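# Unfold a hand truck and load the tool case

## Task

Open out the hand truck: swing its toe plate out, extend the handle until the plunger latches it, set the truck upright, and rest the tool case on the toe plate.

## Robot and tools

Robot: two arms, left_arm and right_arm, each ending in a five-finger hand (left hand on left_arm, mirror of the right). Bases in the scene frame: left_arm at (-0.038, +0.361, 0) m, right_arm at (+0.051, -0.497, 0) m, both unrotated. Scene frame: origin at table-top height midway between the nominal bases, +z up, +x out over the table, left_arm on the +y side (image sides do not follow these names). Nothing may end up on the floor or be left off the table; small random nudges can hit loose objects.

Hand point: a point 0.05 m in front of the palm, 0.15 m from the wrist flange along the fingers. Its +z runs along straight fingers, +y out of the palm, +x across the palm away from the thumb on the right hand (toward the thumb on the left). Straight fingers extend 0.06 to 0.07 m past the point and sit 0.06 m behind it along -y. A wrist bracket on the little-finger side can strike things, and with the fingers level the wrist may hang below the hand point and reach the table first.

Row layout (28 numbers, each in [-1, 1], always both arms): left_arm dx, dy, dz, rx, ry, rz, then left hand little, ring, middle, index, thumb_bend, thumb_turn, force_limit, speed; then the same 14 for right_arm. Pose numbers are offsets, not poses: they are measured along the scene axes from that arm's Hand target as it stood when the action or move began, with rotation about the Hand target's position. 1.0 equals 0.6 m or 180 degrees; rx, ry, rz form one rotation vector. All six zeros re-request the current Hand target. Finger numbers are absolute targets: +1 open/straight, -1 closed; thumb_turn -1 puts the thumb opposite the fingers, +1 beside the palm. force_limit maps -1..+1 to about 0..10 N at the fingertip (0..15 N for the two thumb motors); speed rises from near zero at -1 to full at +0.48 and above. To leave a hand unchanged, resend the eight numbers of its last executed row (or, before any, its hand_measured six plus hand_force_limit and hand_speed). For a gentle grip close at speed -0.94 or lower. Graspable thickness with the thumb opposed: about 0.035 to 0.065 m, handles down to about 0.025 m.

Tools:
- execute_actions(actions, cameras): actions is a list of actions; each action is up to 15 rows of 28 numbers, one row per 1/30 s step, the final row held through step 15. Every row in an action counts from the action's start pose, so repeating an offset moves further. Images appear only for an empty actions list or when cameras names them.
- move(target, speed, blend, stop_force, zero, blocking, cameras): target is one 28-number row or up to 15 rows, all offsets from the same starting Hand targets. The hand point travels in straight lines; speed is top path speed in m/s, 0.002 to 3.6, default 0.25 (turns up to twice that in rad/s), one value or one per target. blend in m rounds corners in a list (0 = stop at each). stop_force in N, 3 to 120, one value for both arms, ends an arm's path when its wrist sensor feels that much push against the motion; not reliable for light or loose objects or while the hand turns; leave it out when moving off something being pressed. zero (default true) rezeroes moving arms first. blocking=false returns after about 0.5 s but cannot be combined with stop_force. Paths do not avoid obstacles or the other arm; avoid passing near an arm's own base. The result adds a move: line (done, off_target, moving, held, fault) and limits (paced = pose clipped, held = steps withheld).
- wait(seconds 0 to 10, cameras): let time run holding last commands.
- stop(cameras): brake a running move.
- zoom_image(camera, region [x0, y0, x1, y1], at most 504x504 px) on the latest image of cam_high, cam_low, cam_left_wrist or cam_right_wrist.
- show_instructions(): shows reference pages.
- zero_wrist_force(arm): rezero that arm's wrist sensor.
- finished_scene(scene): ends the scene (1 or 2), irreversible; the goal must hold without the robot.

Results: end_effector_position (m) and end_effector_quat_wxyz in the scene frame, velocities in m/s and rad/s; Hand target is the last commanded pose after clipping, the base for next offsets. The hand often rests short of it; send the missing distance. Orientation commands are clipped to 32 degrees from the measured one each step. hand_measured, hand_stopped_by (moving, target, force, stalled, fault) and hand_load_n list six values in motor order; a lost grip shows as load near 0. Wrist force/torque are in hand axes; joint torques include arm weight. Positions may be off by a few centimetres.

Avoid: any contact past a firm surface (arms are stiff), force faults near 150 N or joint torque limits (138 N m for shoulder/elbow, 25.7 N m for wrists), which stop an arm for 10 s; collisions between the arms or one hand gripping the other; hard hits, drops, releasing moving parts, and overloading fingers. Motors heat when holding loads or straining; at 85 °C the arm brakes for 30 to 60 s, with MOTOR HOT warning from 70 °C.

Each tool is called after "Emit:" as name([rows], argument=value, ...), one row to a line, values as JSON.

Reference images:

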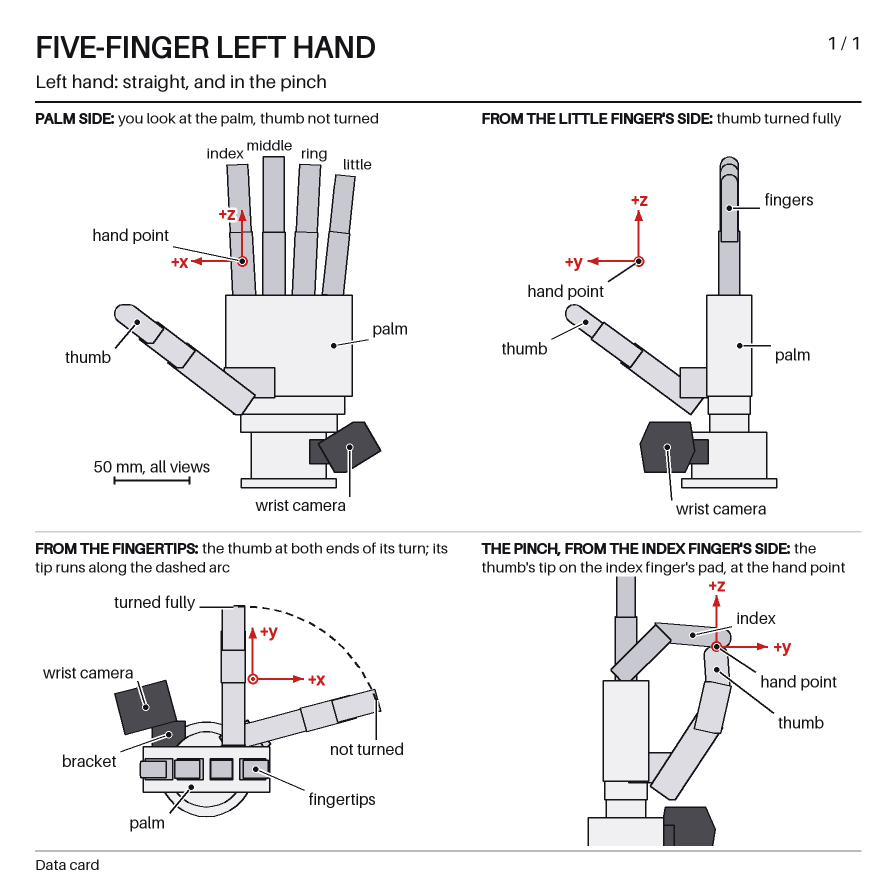

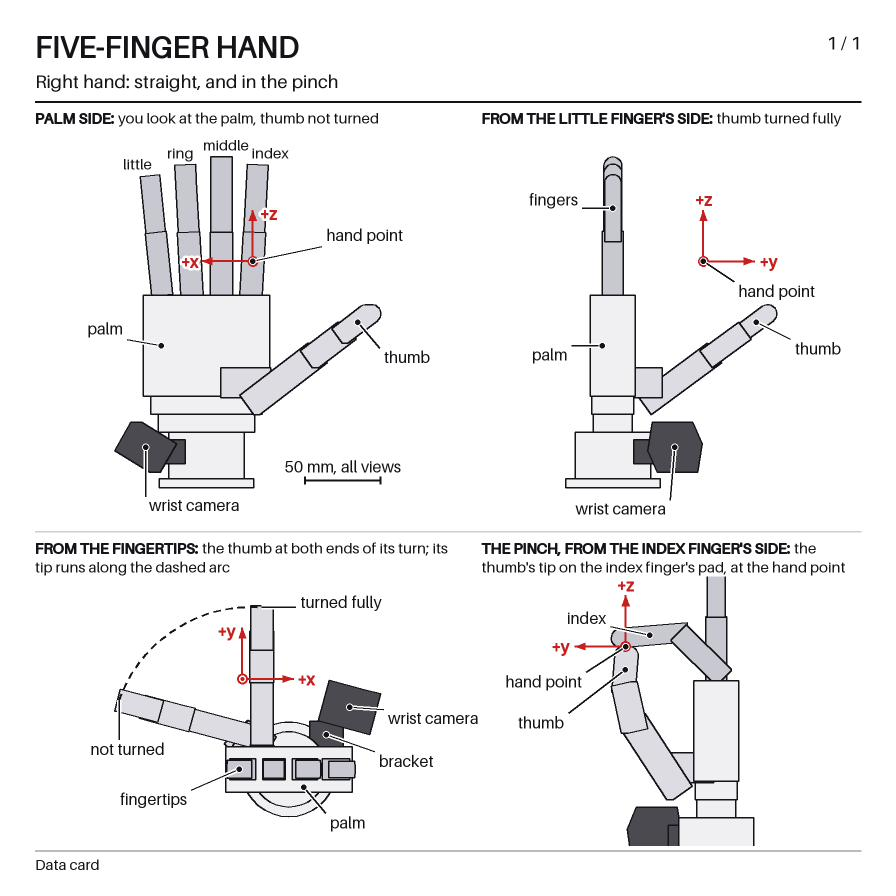

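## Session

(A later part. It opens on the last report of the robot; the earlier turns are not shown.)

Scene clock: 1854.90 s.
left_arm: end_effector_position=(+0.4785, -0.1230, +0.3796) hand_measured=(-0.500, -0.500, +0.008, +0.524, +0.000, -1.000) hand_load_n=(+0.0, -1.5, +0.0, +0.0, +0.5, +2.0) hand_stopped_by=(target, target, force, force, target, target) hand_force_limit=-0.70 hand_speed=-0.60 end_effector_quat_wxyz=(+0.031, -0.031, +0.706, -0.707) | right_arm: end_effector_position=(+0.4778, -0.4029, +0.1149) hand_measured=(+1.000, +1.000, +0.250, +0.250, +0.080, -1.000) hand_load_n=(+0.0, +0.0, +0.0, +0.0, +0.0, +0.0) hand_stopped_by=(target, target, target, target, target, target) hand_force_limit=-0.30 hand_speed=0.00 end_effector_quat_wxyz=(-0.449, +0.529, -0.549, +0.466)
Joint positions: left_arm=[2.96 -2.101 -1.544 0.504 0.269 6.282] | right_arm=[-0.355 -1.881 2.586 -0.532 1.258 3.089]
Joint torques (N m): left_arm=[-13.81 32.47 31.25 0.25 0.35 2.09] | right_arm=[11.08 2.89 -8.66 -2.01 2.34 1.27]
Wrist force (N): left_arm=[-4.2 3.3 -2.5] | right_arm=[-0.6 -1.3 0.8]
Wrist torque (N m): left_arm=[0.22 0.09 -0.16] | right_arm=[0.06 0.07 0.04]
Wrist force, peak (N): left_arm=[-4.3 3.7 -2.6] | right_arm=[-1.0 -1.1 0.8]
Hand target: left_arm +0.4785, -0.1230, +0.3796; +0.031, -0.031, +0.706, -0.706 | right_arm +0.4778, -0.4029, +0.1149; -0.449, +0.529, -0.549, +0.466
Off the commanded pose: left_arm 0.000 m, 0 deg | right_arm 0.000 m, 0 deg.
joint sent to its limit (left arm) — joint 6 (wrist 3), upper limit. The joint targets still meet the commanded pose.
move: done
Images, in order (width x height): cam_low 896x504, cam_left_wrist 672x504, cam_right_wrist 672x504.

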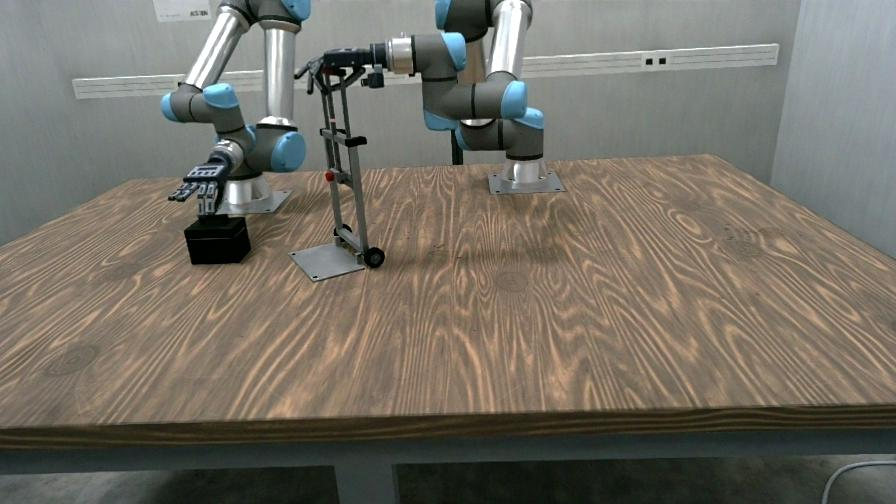

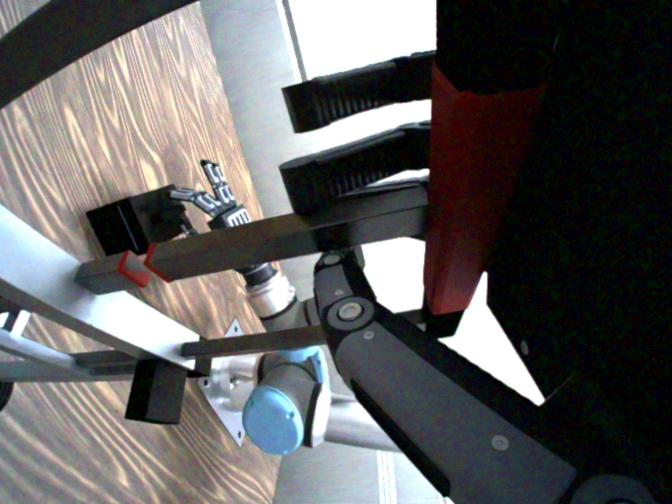

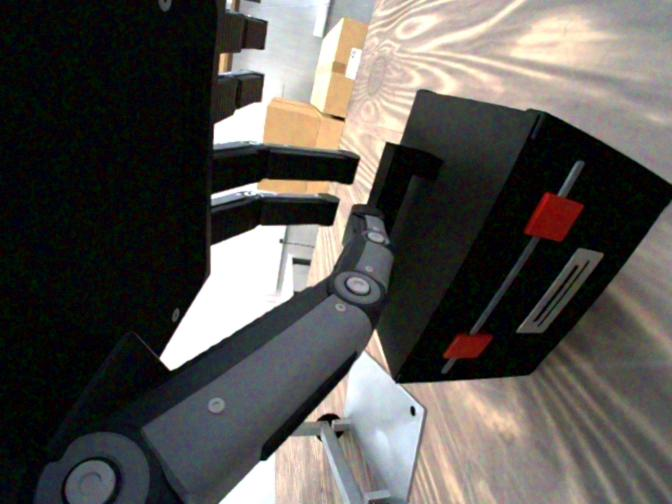

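Emit:
move([
  [0,0,0,0,0,0, -0.5,-0.5,-0.5,-0.5,0,-1,-0.7,-0.6, 0,0.009,0,0,0,0, 1,1,0.25,0.25,0.08,-1,-0.3,0.0],
  [0,0,0,0,0,0, -0.5,-0.5,-0.5,-0.5,0,-1,-0.7,-0.6, 0,0.009,-0.0315,0,0,0, 1,1,0.25,0.25,0.08,-1,-0.3,0.0],
], speed=[0.03,0.02], stop_force=3, cameras=["cam_right_wrist","cam_low","cam_left_wrist"])

Emit:
zoom_image(camera="cam_low", region=[150, 170, 270, 270])

Emit:
zoom_image(camera="cam_right_wrist", region=[300, 80, 600, 380])

Scene clock: 1877.60 s.
left_arm: end_effector_position=(+0.4785, -0.1230, +0.3796) hand_measured=(-0.500, -0.500, +0.008, +0.524, +0.000, -1.000) hand_load_n=(+0.0, -1.0, +0.0, +0.0, +0.5, +1.5) hand_stopped_by=(target, target, force, force, target, target) hand_force_limit=-0.70 hand_speed=-0.60 end_effector_quat_wxyz=(+0.031, -0.031, +0.706, -0.707) | right_arm: end_effector_position=(+0.4778, -0.3975, +0.0960) hand_measured=(+1.000, +1.000, +0.250, +0.250, +0.080, -1.000) hand_load_n=(+0.0, +0.0, +0.0, +0.0, +0.0, +0.0) hand_stopped_by=(target, target, target, target, target, target) hand_force_limit=-0.30 hand_speed=0.00 end_effector_quat_wxyz=(-0.449, +0.529, -0.549, +0.466)
Joint positions: left_arm=[2.96 -2.101 -1.544 0.504 0.269 6.282] | right_arm=[-0.321 -1.814 2.612 -0.627 1.29 3.094]
Joint torques (N m): left_arm=[-13.96 32.51 30.86 0.31 0.25 2.04] | right_arm=[11.06 1.09 -7.49 -2.11 2.36 1.36]
Wrist force (N): left_arm=[-4.4 3.3 -2.4] | right_arm=[-0.6 -0.9 0.6]
Wrist torque (N m): left_arm=[0.20 0.13 -0.18] | right_arm=[0.13 0.09 0.05]
Wrist force, peak (N): left_arm=[-4.5 3.6 -2.4] | right_arm=[-0.9 -1.3 0.9]
Hand target: left_arm +0.4785, -0.1230, +0.3796; +0.031, -0.031, +0.706, -0.706 | right_arm +0.4778, -0.3975, +0.0960; -0.449, +0.529, -0.549, +0.466
Off the commanded pose: left_arm 0.000 m, 0 deg | right_arm 0.000 m, 0 deg.
joint sent to its limit (left arm) — joint 6 (wrist 3), upper limit. The joint targets still meet the commanded pose.
move: done
Images, in order (width x height): cam_low 896x504, cam_left_wrist 672x504, cam_right_wrist 672x504.

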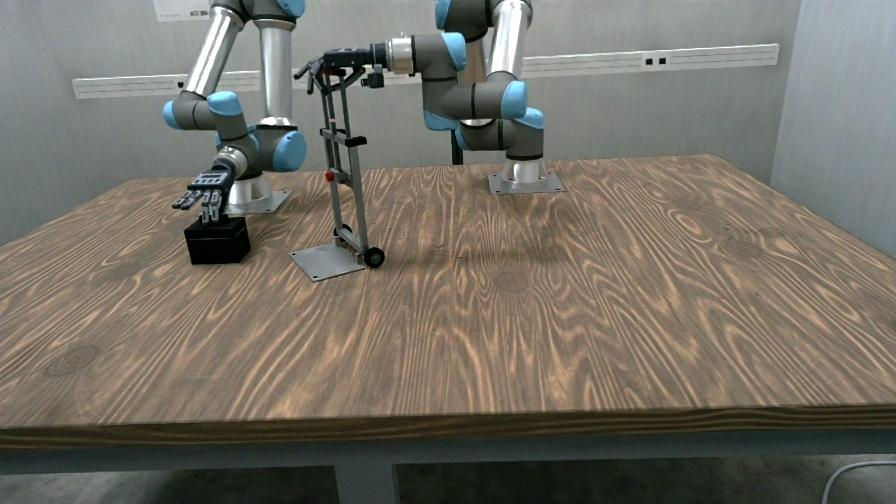

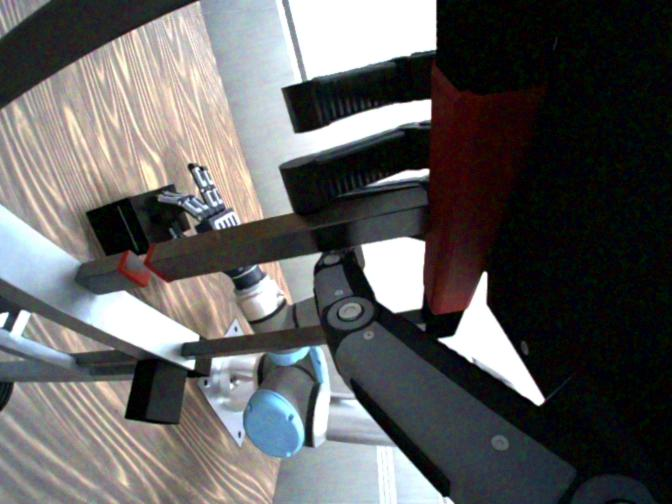

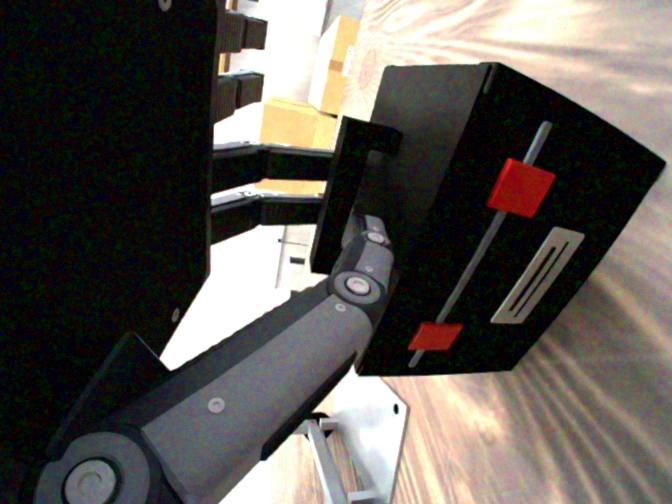

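Scaled by 4.200.

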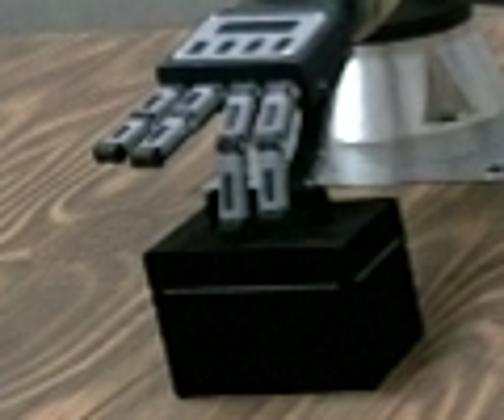

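Scaled by 1.680 from the camera's 672x504 image, which has a finer 960x720 frame.

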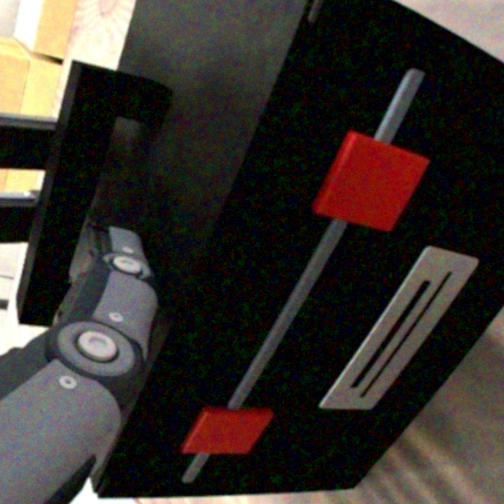

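Emit:
move([
  [0,0,0,0,0,0,-0.5,-0.5,-0.5,-0.5,0,-1,-0.7,-0.6,0.05,0,0,0,0,0,1,1,0.25,0.25,0.08,-1,-0.3,0.0],
], speed=0.015, stop_force=3, cameras=["cam_low"])

Scene clock: 1902.50 s.
left_arm: end_effector_position=(+0.4785, -0.1230, +0.3796) hand_measured=(-0.500, -0.500, +0.008, +0.524, +0.000, -1.000) hand_load_n=(+0.5, -1.5, +0.0, +0.0, +0.5, +2.0) hand_stopped_by=(target, target, force, force, target, target) hand_force_limit=-0.70 hand_speed=-0.60 end_effector_quat_wxyz=(+0.031, -0.031, +0.706, -0.707) | right_arm: end_effector_position=(+0.5078, -0.3975, +0.0960) hand_measured=(+1.000, +1.000, +0.250, +0.250, +0.080, -1.000) hand_load_n=(+0.0, +0.0, +0.0, +0.0, +0.0, +0.0) hand_stopped_by=(target, target, target, target, target, target) hand_force_limit=-0.30 hand_speed=0.00 end_effector_quat_wxyz=(-0.449, +0.529, -0.549, +0.466)
Joint positions: left_arm=[2.96 -2.101 -1.544 0.504 0.269 6.282] | right_arm=[-0.271 -1.708 2.537 -0.661 1.34 3.103]
Joint torques (N m): left_arm=[-13.78 32.92 30.97 0.54 0.27 2.07] | right_arm=[11.26 -2.55 -24.78 -2.32 2.31 1.38]
Wrist force (N): left_arm=[-4.2 3.1 -2.5] | right_arm=[-0.5 -1.2 -0.7]
Wrist torque (N m): left_arm=[0.17 0.08 -0.15] | right_arm=[0.08 0.09 0.04]
Wrist force, peak (N): left_arm=[-4.4 3.6 -2.6] | right_arm=[-1.0 -1.3 0.9]
Hand target: left_arm +0.4785, -0.1230, +0.3796; +0.031, -0.031, +0.706, -0.706 | right_arm +0.5078, -0.3975, +0.0960; -0.449, +0.529, -0.549, +0.466
Off the commanded pose: left_arm 0.000 m, 0 deg | right_arm 0.000 m, 0 deg.
joint sent to its limit (left arm) — joint 6 (wrist 3), upper limit. The joint targets still meet the commanded pose.
move: done
Images, in order (width x height): cam_low 896x504.

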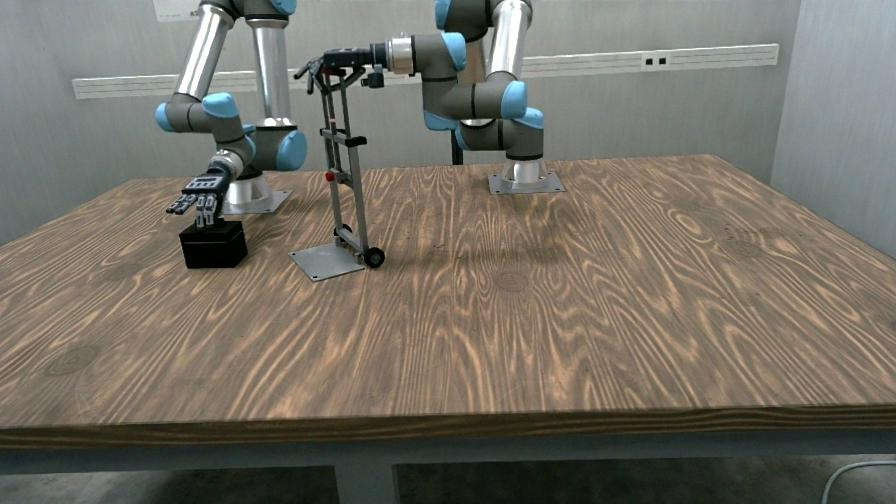

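Emit:
zoom_image(camera="cam_low", region=[150, 150, 270, 280])

Emit:
wait(seconds=0.1, cameras=["cam_high","cam_right_wrist"])

Emit:
zoom_image(camera="cam_right_wrist", region=[168, 200, 504, 504])

Scaled by 3.877.

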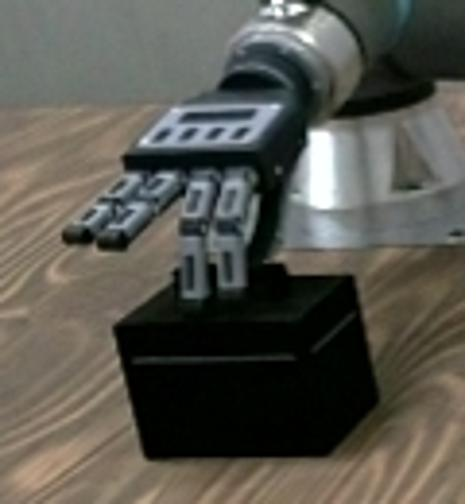

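Scene clock: 1905.87 s.
left_arm: end_effector_position=(+0.4785, -0.1230, +0.3796) hand_measured=(-0.500, -0.500, +0.008, +0.524, +0.000, -1.000) hand_load_n=(+0.0, -1.0, +0.0, +0.0, +0.5, +2.0) hand_stopped_by=(target, target, force, force, target, target) hand_force_limit=-0.70 hand_speed=-0.60 end_effector_quat_wxyz=(+0.031, -0.031, +0.706, -0.707) | right_arm: end_effector_position=(+0.5078, -0.3975, +0.0960) hand_measured=(+1.000, +1.000, +0.250, +0.250, +0.080, -1.000) hand_load_n=(+0.0, -0.5, +0.0, +0.0, +0.5, +0.0) hand_stopped_by=(target, target, target, target, target, target) hand_force_limit=-0.30 hand_speed=0.00 end_effector_quat_wxyz=(-0.449, +0.529, -0.549, +0.466)
Joint positions: left_arm=[2.96 -2.101 -1.544 0.504 0.269 6.282] | right_arm=[-0.271 -1.708 2.537 -0.661 1.34 3.103]
Joint torques (N m): left_arm=[-14.22 32.43 31.13 0.6 0.02 2] | right_arm=[10.91 -3 -25 -2.3 2.4 1.31]
Wrist force (N): left_arm=[-4.1 3.3 -2.5] | right_arm=[-0.8 -1.2 -0.7]
Wrist torque (N m): left_arm=[0.20 0.07 -0.16] | right_arm=[0.08 0.13 0.02]
Wrist force, peak (N): left_arm=[-4.6 3.5 -2.4] | right_arm=[-0.9 -1.4 -0.7]
Hand target: left_arm +0.4785, -0.1230, +0.3796; +0.031, -0.031, +0.706, -0.706 | right_arm +0.5078, -0.3975, +0.0960; -0.449, +0.529, -0.549, +0.466
Off the commanded pose: left_arm 0.000 m, 0 deg | right_arm 0.000 m, 0 deg.
wait: 0.10 s; at rest from the start
Images, in order (width x height): cam_high 896x504, cam_right_wrist 672x504.

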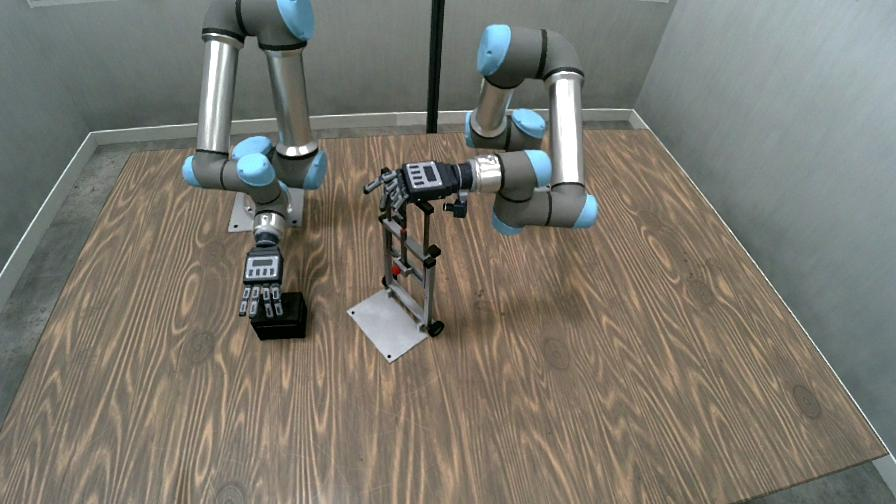

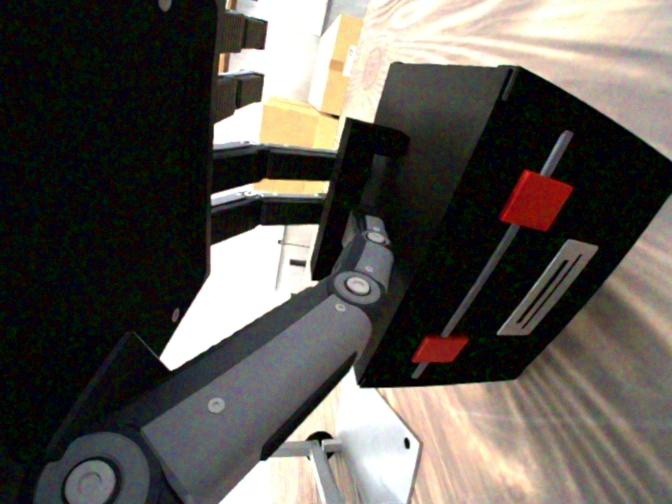

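Scaled by 1.500 from the camera's 672x504 image, which has a finer 960x720 frame.

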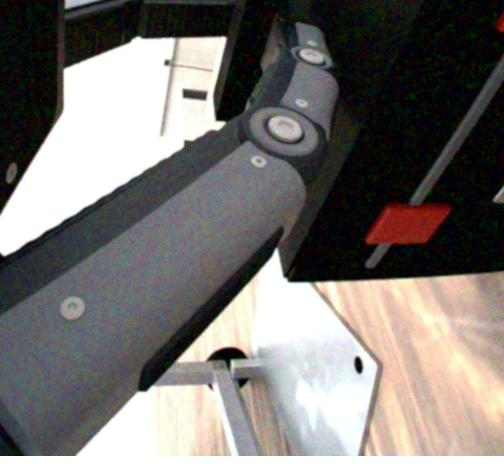

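Emit:
move([
  [0,0,0,0,0,0,-0.5,-0.5,-0.5,-0.5,0,-1,-0.7,-0.6,0,0.0133,0,0,0,0,1,1,0.25,0.25,0.08,-1,-0.3,0.0],
  [0,0,0,0,0,0,-0.5,-0.5,-0.5,-0.5,0,-1,-0.7,-0.6,0.05,0.0133,0,0,0,0,1,1,0.25,0.25,0.08,-1,-0.3,0.0],
], speed=[0.015,0.015], stop_force=3, cameras=["cam_low","cam_right_wrist"])

Emit:
zoom_image(camera="cam_low", region=[150, 150, 270, 280])

Scene clock: 1922.13 s.
left_arm: end_effector_position=(+0.4785, -0.1230, +0.3796) hand_measured=(-0.500, -0.500, +0.008, +0.524, +0.000, -1.000) hand_load_n=(+0.0, -1.5, +0.0, +0.0, +0.5, +1.5) hand_stopped_by=(target, target, force, force, target, target) hand_force_limit=-0.70 hand_speed=-0.60 end_effector_quat_wxyz=(+0.031, -0.031, +0.706, -0.707) | right_arm: end_effector_position=(+0.5378, -0.3896, +0.0960) hand_measured=(+1.000, +1.000, +0.250, +0.250, +0.080, -1.000) hand_load_n=(+0.0, +0.0, +0.0, +0.0, +0.5, +0.0) hand_stopped_by=(target, target, target, target, target, target) hand_force_limit=-0.30 hand_speed=0.00 end_effector_quat_wxyz=(-0.449, +0.529, -0.549, +0.466)
Joint positions: left_arm=[2.96 -2.101 -1.544 0.504 0.269 6.282] | right_arm=[-0.2 -1.613 2.455 -0.677 1.41 3.115]
Joint torques (N m): left_arm=[-13.78 32.56 30.47 0.75 0.11 2.01] | right_arm=[10.93 -6.46 -24.84 -2.4 2.33 1.36]
Wrist force (N): left_arm=[-4.0 3.3 -2.5] | right_arm=[-0.8 -0.9 -0.5]
Wrist torque (N m): left_arm=[0.21 0.05 -0.14] | right_arm=[0.09 0.13 0.05]
Wrist force, peak (N): left_arm=[-4.5 3.6 -2.5] | right_arm=[-0.7 -1.4 0.6]
Hand target: left_arm +0.4785, -0.1230, +0.3796; +0.031, -0.031, +0.706, -0.706 | right_arm +0.5378, -0.3896, +0.0960; -0.449, +0.529, -0.549, +0.466
Off the commanded pose: left_arm 0.000 m, 0 deg | right_arm 0.000 m, 0 deg.
joint sent to its limit (left arm) — joint 6 (wrist 3), upper limit. The joint targets still meet the commanded pose.
move: done
Images, in order (width x height): cam_low 896x504, cam_right_wrist 672x504.

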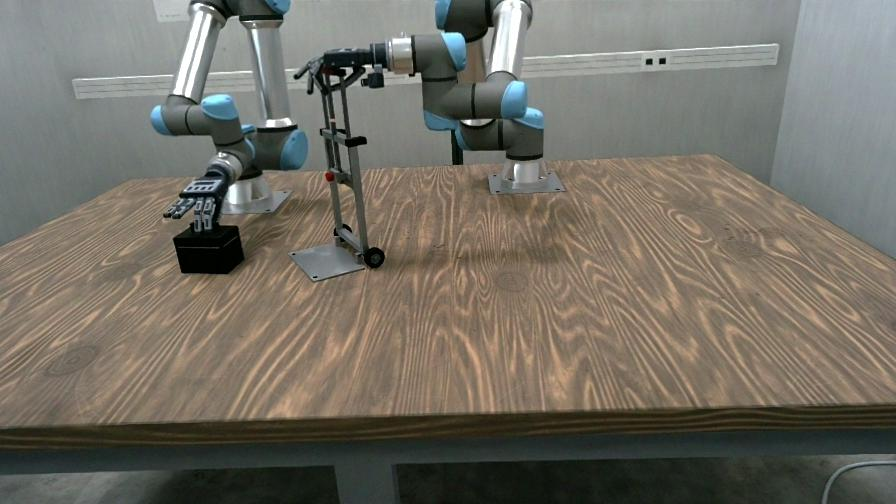

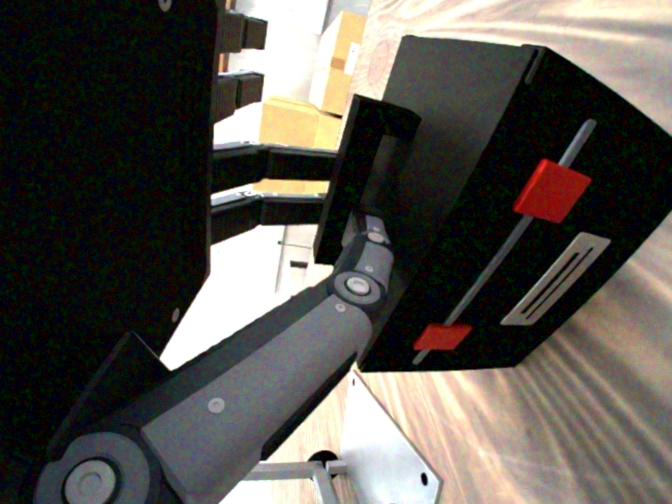

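Scaled by 3.877.

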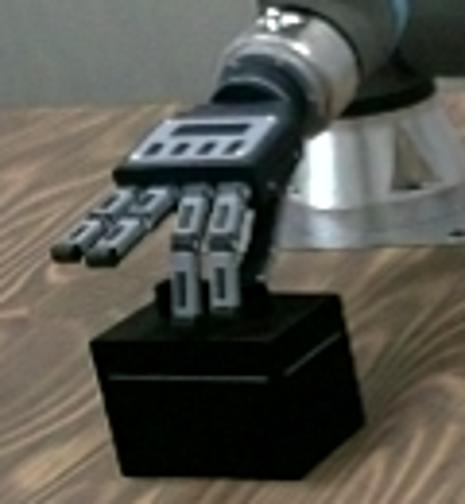

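Emit:
execute_actions([
  [[0,0,0,0,0,0,-0.5,-0.5,-0.5,-0.5,0,-1,-0.7,-0.6,0,0,0,0,0,0,1,1,-0.4,-0.4,0.08,-1,0.6,-0.8]],
  [[0,0,0,0,0,0,-0.5,-0.5,-0.5,-0.5,0,-1,-0.7,-0.6,0,0,0,0,0,0,1,1,-0.4,-0.4,0.08,-1,0.6,-0.8]],
  [[0,0,0,0,0,0,-0.5,-0.5,-0.5,-0.5,0,-1,-0.7,-0.6,0,0,0,0,0,0,1,1,-0.4,-0.4,0.08,-1,0.6,-0.8]],
  [[0,0,0,0,0,0,-0.5,-0.5,-0.5,-0.5,0,-1,-0.7,-0.6,0,0,0,0,0,0,1,1,-0.4,-0.4,0.08,-1,0.6,-0.8]],
  [[0,0,0,0,0,0,-0.5,-0.5,-0.5,-0.5,0,-1,-0.7,-0.6,0,0,0,0,0,0,1,1,-0.4,-0.4,0.08,-1,0.6,-0.8]],
], cameras=["cam_low","cam_right_wrist"])

Emit:
zoom_image(camera="cam_low", region=[150, 150, 270, 280])

Scene clock: 1934.83 s.
left_arm: end_effector_position=(+0.4785, -0.1230, +0.3796) hand_measured=(-0.500, -0.500, +0.008, +0.524, +0.000, -1.000) hand_load_n=(+0.0, -1.5, +0.0, +0.0, +0.5, +2.0) hand_stopped_by=(target, target, force, force, target, target) hand_force_limit=-0.70 hand_speed=-0.60 end_effector_quat_wxyz=(+0.031, -0.031, +0.706, -0.707) | right_arm: end_effector_position=(+0.5378, -0.3896, +0.0960) hand_measured=(+1.000, +1.000, +0.148, -0.060, +0.082, -1.000) hand_load_n=(+0.0, +0.0, +5.0, +9.0, +6.5, +0.0) hand_stopped_by=(target, target, force, force, target, target) hand_force_limit=0.60 hand_speed=-0.80 end_effector_quat_wxyz=(-0.449, +0.529, -0.549, +0.466)
Joint positions: left_arm=[2.96 -2.101 -1.544 0.504 0.269 6.282] | right_arm=[-0.2 -1.613 2.455 -0.677 1.41 3.115]
Joint torques (N m): left_arm=[-13.76 33.21 31 0.89 -0.02 1.86] | right_arm=[10.29 -7.86 2.97 4.09 2.29 -0.6]
Wrist force (N): left_arm=[-4.1 3.5 -2.4] | right_arm=[-1.2 -19.7 -2.4]
Wrist torque (N m): left_arm=[0.24 0.08 -0.17] | right_arm=[0.61 0.22 -0.16]
Wrist force, peak (N): left_arm=[-4.6 3.6 -2.4] | right_arm=[-1.4 -19.9 -2.8]
Hand target: left_arm +0.4785, -0.1230, +0.3796; +0.031, -0.031, +0.706, -0.706 | right_arm +0.5378, -0.3896, +0.0960; -0.449, +0.529, -0.549, +0.466
Off the commanded pose: left_arm 0.000 m, 0 deg | right_arm 0.000 m, 0 deg.
joint sent to its limit (left arm) — joint 6 (wrist 3), upper limit. The joint targets still meet the commanded pose.
Images, in order (width x height): cam_low 896x504, cam_right_wrist 672x504.

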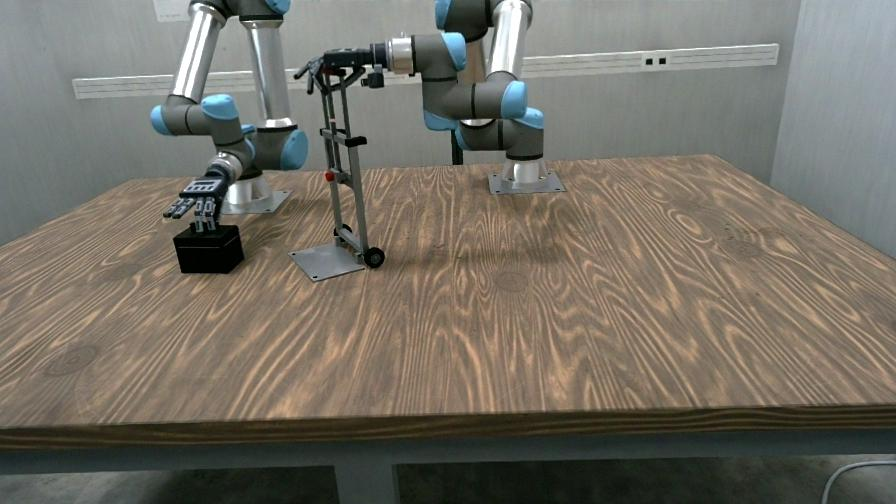

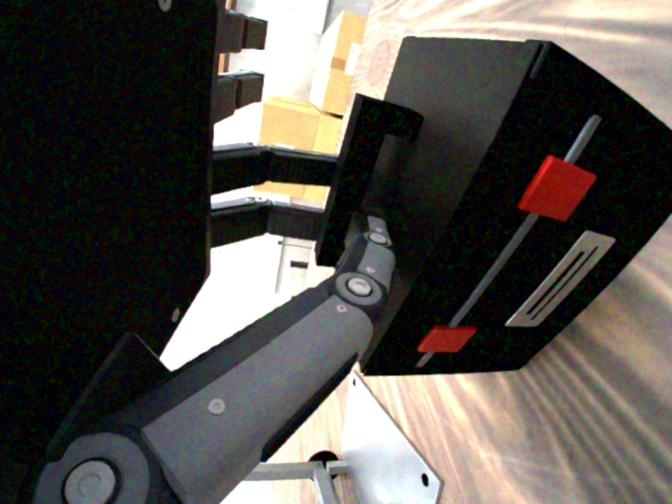

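Scaled by 3.877.

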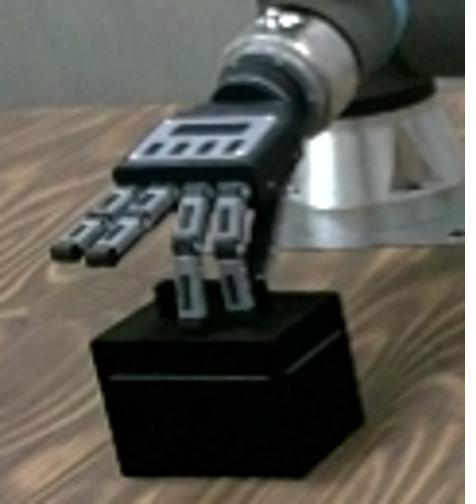

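Emit:
move(target=[0,0,0,0,0,0,-0.5,-0.5,-0.5,-0.5,0,-1,-0.7,-0.6,0,0,0.01,0,0,0,1,1,-0.4,-0.4,0.08,-1,0.6,-0.8], speed=0.02, cameras=["cam_low"])

Emit:
zoom_image(camera="cam_low", region=[150, 150, 270, 280])

Scene clock: 1947.10 s.
left_arm: end_effector_position=(+0.4785, -0.1230, +0.3796) hand_measured=(-0.500, -0.500, +0.008, +0.524, +0.000, -1.000) hand_load_n=(+0.0, -1.5, +0.0, +0.0, +0.5, +2.0) hand_stopped_by=(target, target, force, force, target, target) hand_force_limit=-0.70 hand_speed=-0.60 end_effector_quat_wxyz=(+0.031, -0.031, +0.706, -0.707) | right_arm: end_effector_position=(+0.5378, -0.3896, +0.1019) hand_measured=(+1.000, +1.000, +0.146, -0.060, +0.080, -1.000) hand_load_n=(+0.0, +0.0, +0.0, +2.0, +2.5, +0.0) hand_stopped_by=(target, target, force, force, target, target) hand_force_limit=0.60 hand_speed=-0.80 end_effector_quat_wxyz=(-0.449, +0.529, -0.549, +0.466)
Joint positions: left_arm=[2.96 -2.101 -1.544 0.504 0.269 6.282] | right_arm=[-0.2 -1.629 2.448 -0.653 1.41 3.115]
Joint torques (N m): left_arm=[-13.67 33.22 30.81 0.88 -0.15 1.86] | right_arm=[10.25 -20.75 -26.62 -0.39 1.56 -0.33]
Wrist force (N): left_arm=[-4.2 3.3 -2.7] | right_arm=[-1.0 2.4 1.3]
Wrist torque (N m): left_arm=[0.22 0.08 -0.16] | right_arm=[0.12 0.15 0.06]
Wrist force, peak (N): left_arm=[-4.6 3.3 -2.6] | right_arm=[-1.3 -20.1 -2.2]
Hand target: left_arm +0.4785, -0.1230, +0.3796; +0.031, -0.031, +0.706, -0.706 | right_arm +0.5378, -0.3896, +0.1020; -0.449, +0.529, -0.549, +0.466
Off the commanded pose: left_arm 0.000 m, 0 deg | right_arm 0.000 m, 0 deg.
joint sent to its limit (left arm) — joint 6 (wrist 3), upper limit. The joint targets still meet the commanded pose.
move: done
Images, in order (width x height): cam_low 896x504.

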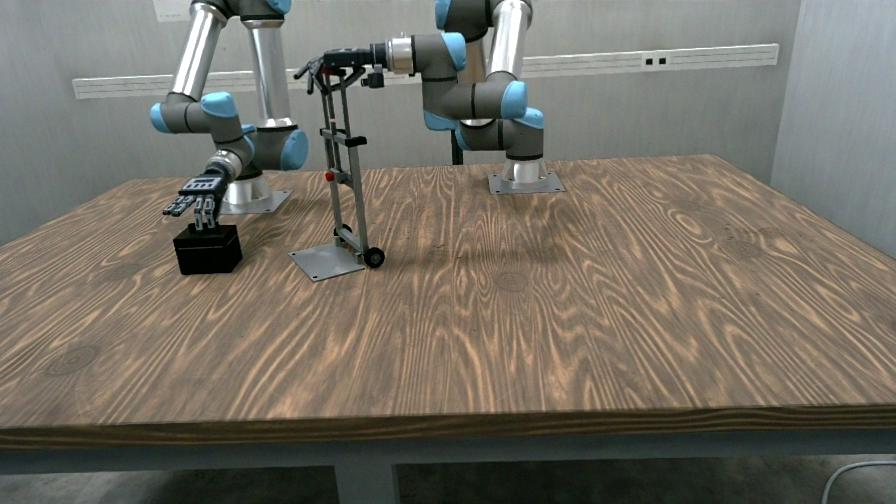

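Scaled by 3.877.

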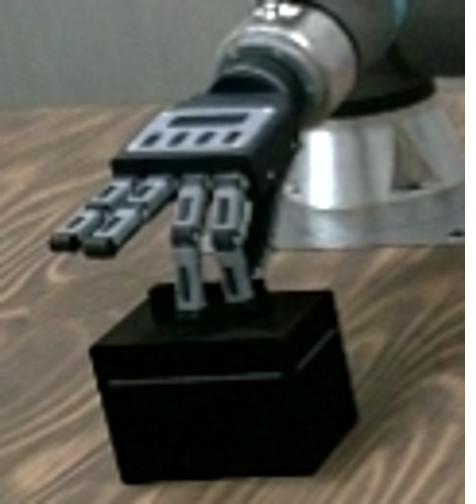

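Emit:
execute_actions([
  [[0,0,0,0,0,0,-0.5,-0.5,-0.5,-0.5,0,-1,-0.7,-0.6,0,0,0,0,0,0,1,1,-0.43,-0.43,0.08,-1,0.3,-0.85]],
  [[0,0,0,0,0,0,-0.5,-0.5,-0.5,-0.5,0,-1,-0.7,-0.6,0,0,0,0,0,0,1,1,-0.43,-0.43,0.08,-1,0.3,-0.85]],
  [[0,0,0,0,0,0,-0.5,-0.5,-0.5,-0.5,0,-1,-0.7,-0.6,0,0,0,0,0,0,1,1,-0.43,-0.43,0.08,-1,0.3,-0.85]],
], cameras=["cam_low","cam_right_wrist"])

Scene clock: 1956.97 s.
left_arm: end_effector_position=(+0.4785, -0.1230, +0.3796) hand_measured=(-0.500, -0.500, +0.008, +0.524, +0.000, -1.000) hand_load_n=(+0.0, -1.5, +0.0, +0.0, +0.5, +2.0) hand_stopped_by=(target, target, force, force, target, target) hand_force_limit=-0.70 hand_speed=-0.60 end_effector_quat_wxyz=(+0.031, -0.031, +0.706, -0.707) | right_arm: end_effector_position=(+0.5378, -0.3896, +0.1020) hand_measured=(+1.000, +1.000, -0.058, -0.082, +0.082, -1.000) hand_load_n=(+0.0, +0.0, +6.0, +10.5, +4.5, +1.5) hand_stopped_by=(target, target, force, force, target, target) hand_force_limit=0.30 hand_speed=-0.85 end_effector_quat_wxyz=(-0.449, +0.529, -0.549, +0.466)
Joint positions: left_arm=[2.96 -2.101 -1.544 0.504 0.269 6.282] | right_arm=[-0.2 -1.629 2.448 -0.653 1.41 3.115]
Joint torques (N m): left_arm=[-13.84 33.26 30.95 0.96 -0.2 1.87] | right_arm=[2.01 -14.7 -18.58 0.12 -1.57 0.86]
Wrist force (N): left_arm=[-4.1 3.7 -2.4] | right_arm=[-1.4 -1.1 -0.2]
Wrist torque (N m): left_arm=[0.27 0.07 -0.17] | right_arm=[0.11 0.23 -0.08]
Wrist force, peak (N): left_arm=[-4.5 3.6 -2.4] | right_arm=[-1.1 2.4 1.6]
Hand target: left_arm +0.4785, -0.1230, +0.3796; +0.031, -0.031, +0.706, -0.706 | right_arm +0.5378, -0.3896, +0.1020; -0.449, +0.529, -0.549, +0.466
Off the commanded pose: left_arm 0.000 m, 0 deg | right_arm 0.000 m, 0 deg.
joint sent to its limit (left arm) — joint 6 (wrist 3), upper limit. The joint targets still meet the commanded pose.
Images, in order (width x height): cam_low 896x504, cam_right_wrist 672x504.

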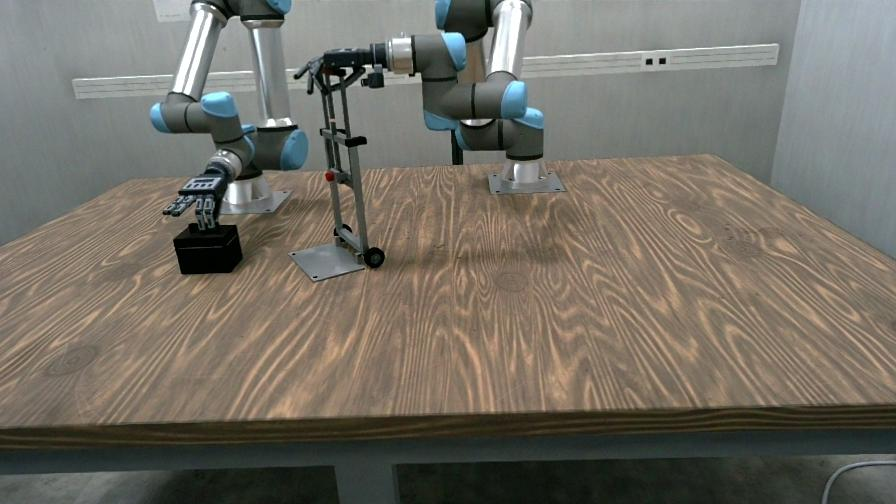

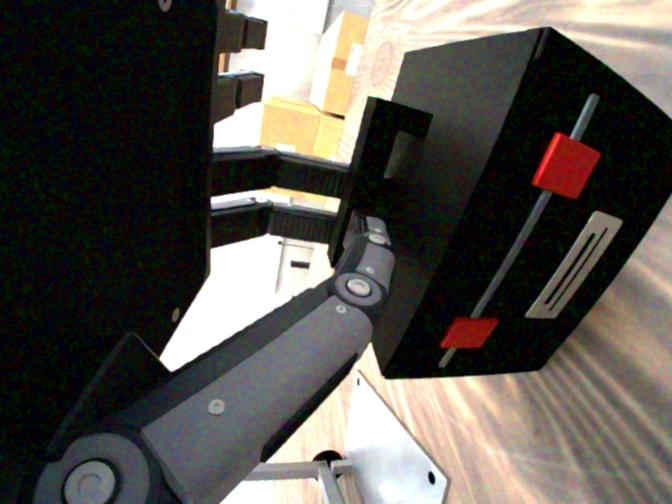

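Emit:
move(target=[0,0,0,0,0,0,-0.5,-0.5,-0.5,-0.5,0,-1,-0.7,-0.6,0,0,0.033,0,0,0,1,1,-0.43,-0.43,0.08,-1,0.3,-0.85], speed=0.03, cameras=["cam_low","cam_right_wrist"])

Emit:
zoom_image(camera="cam_low", region=[150, 150, 270, 280])

Scene clock: 1962.77 s.
left_arm: end_effector_position=(+0.4785, -0.1230, +0.3796) hand_measured=(-0.500, -0.500, +0.008, +0.524, +0.000, -1.000) hand_load_n=(+0.0, -1.5, +0.0, +0.0, +0.5, +2.0) hand_stopped_by=(target, target, force, force, target, target) hand_force_limit=-0.70 hand_speed=-0.60 end_effector_quat_wxyz=(+0.031, -0.031, +0.706, -0.707) | right_arm: end_effector_position=(+0.5378, -0.3896, +0.1217) hand_measured=(+1.000, +1.000, -0.058, -0.082, +0.082, -1.000) hand_load_n=(+0.0, +0.0, +5.5, +10.0, +6.5, +1.0) hand_stopped_by=(target, target, force, force, target, target) hand_force_limit=0.30 hand_speed=-0.85 end_effector_quat_wxyz=(-0.449, +0.529, -0.549, +0.466)
Joint positions: left_arm=[2.96 -2.101 -1.544 0.504 0.269 6.282] | right_arm=[-0.2 -1.679 2.421 -0.576 1.41 3.115]
Joint torques (N m): left_arm=[-13.96 33.12 30.53 1.14 -0.18 1.88] | right_arm=[8.48 -19.8 -27.42 -0.67 -0.46 -1.04]
Wrist force (N): left_arm=[-4.2 3.3 -2.4] | right_arm=[-1.4 3.6 1.4]
Wrist torque (N m): left_arm=[0.21 0.09 -0.16] | right_arm=[0.12 0.18 0.12]
Wrist force, peak (N): left_arm=[-4.4 3.6 -2.4] | right_arm=[-0.8 3.9 1.3]
Hand target: left_arm +0.4785, -0.1230, +0.3796; +0.031, -0.031, +0.706, -0.706 | right_arm +0.5378, -0.3896, +0.1218; -0.449, +0.529, -0.549, +0.466
Off the commanded pose: left_arm 0.000 m, 0 deg | right_arm 0.000 m, 0 deg.
joint sent to its limit (left arm) — joint 6 (wrist 3), upper limit. The joint targets still meet the commanded pose.
move: done
Images, in order (width x height): cam_low 896x504, cam_right_wrist 672x504.

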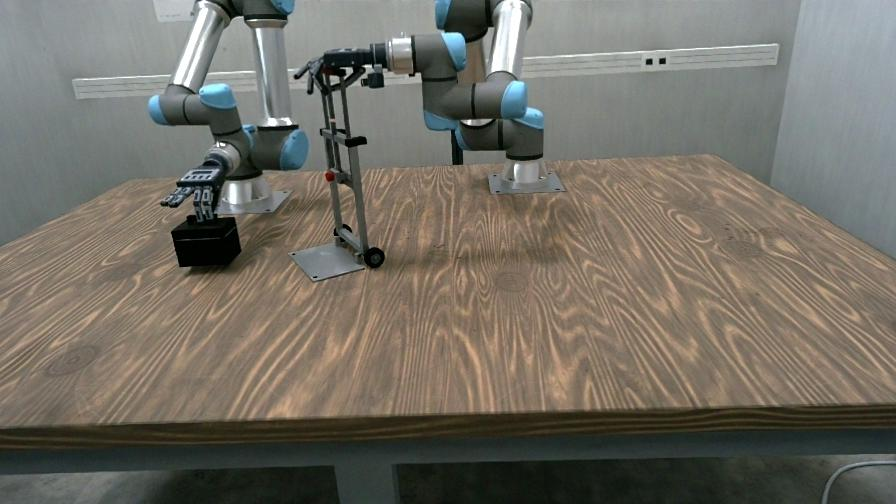

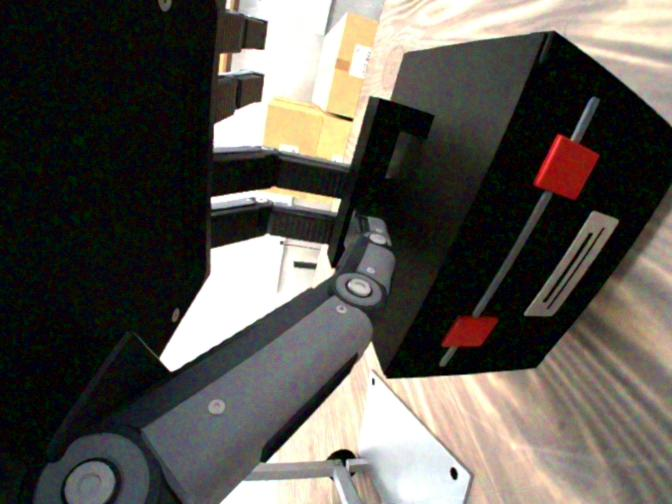

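Scaled by 3.877.

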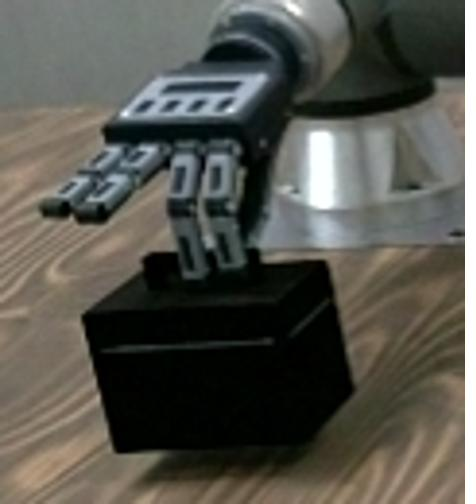

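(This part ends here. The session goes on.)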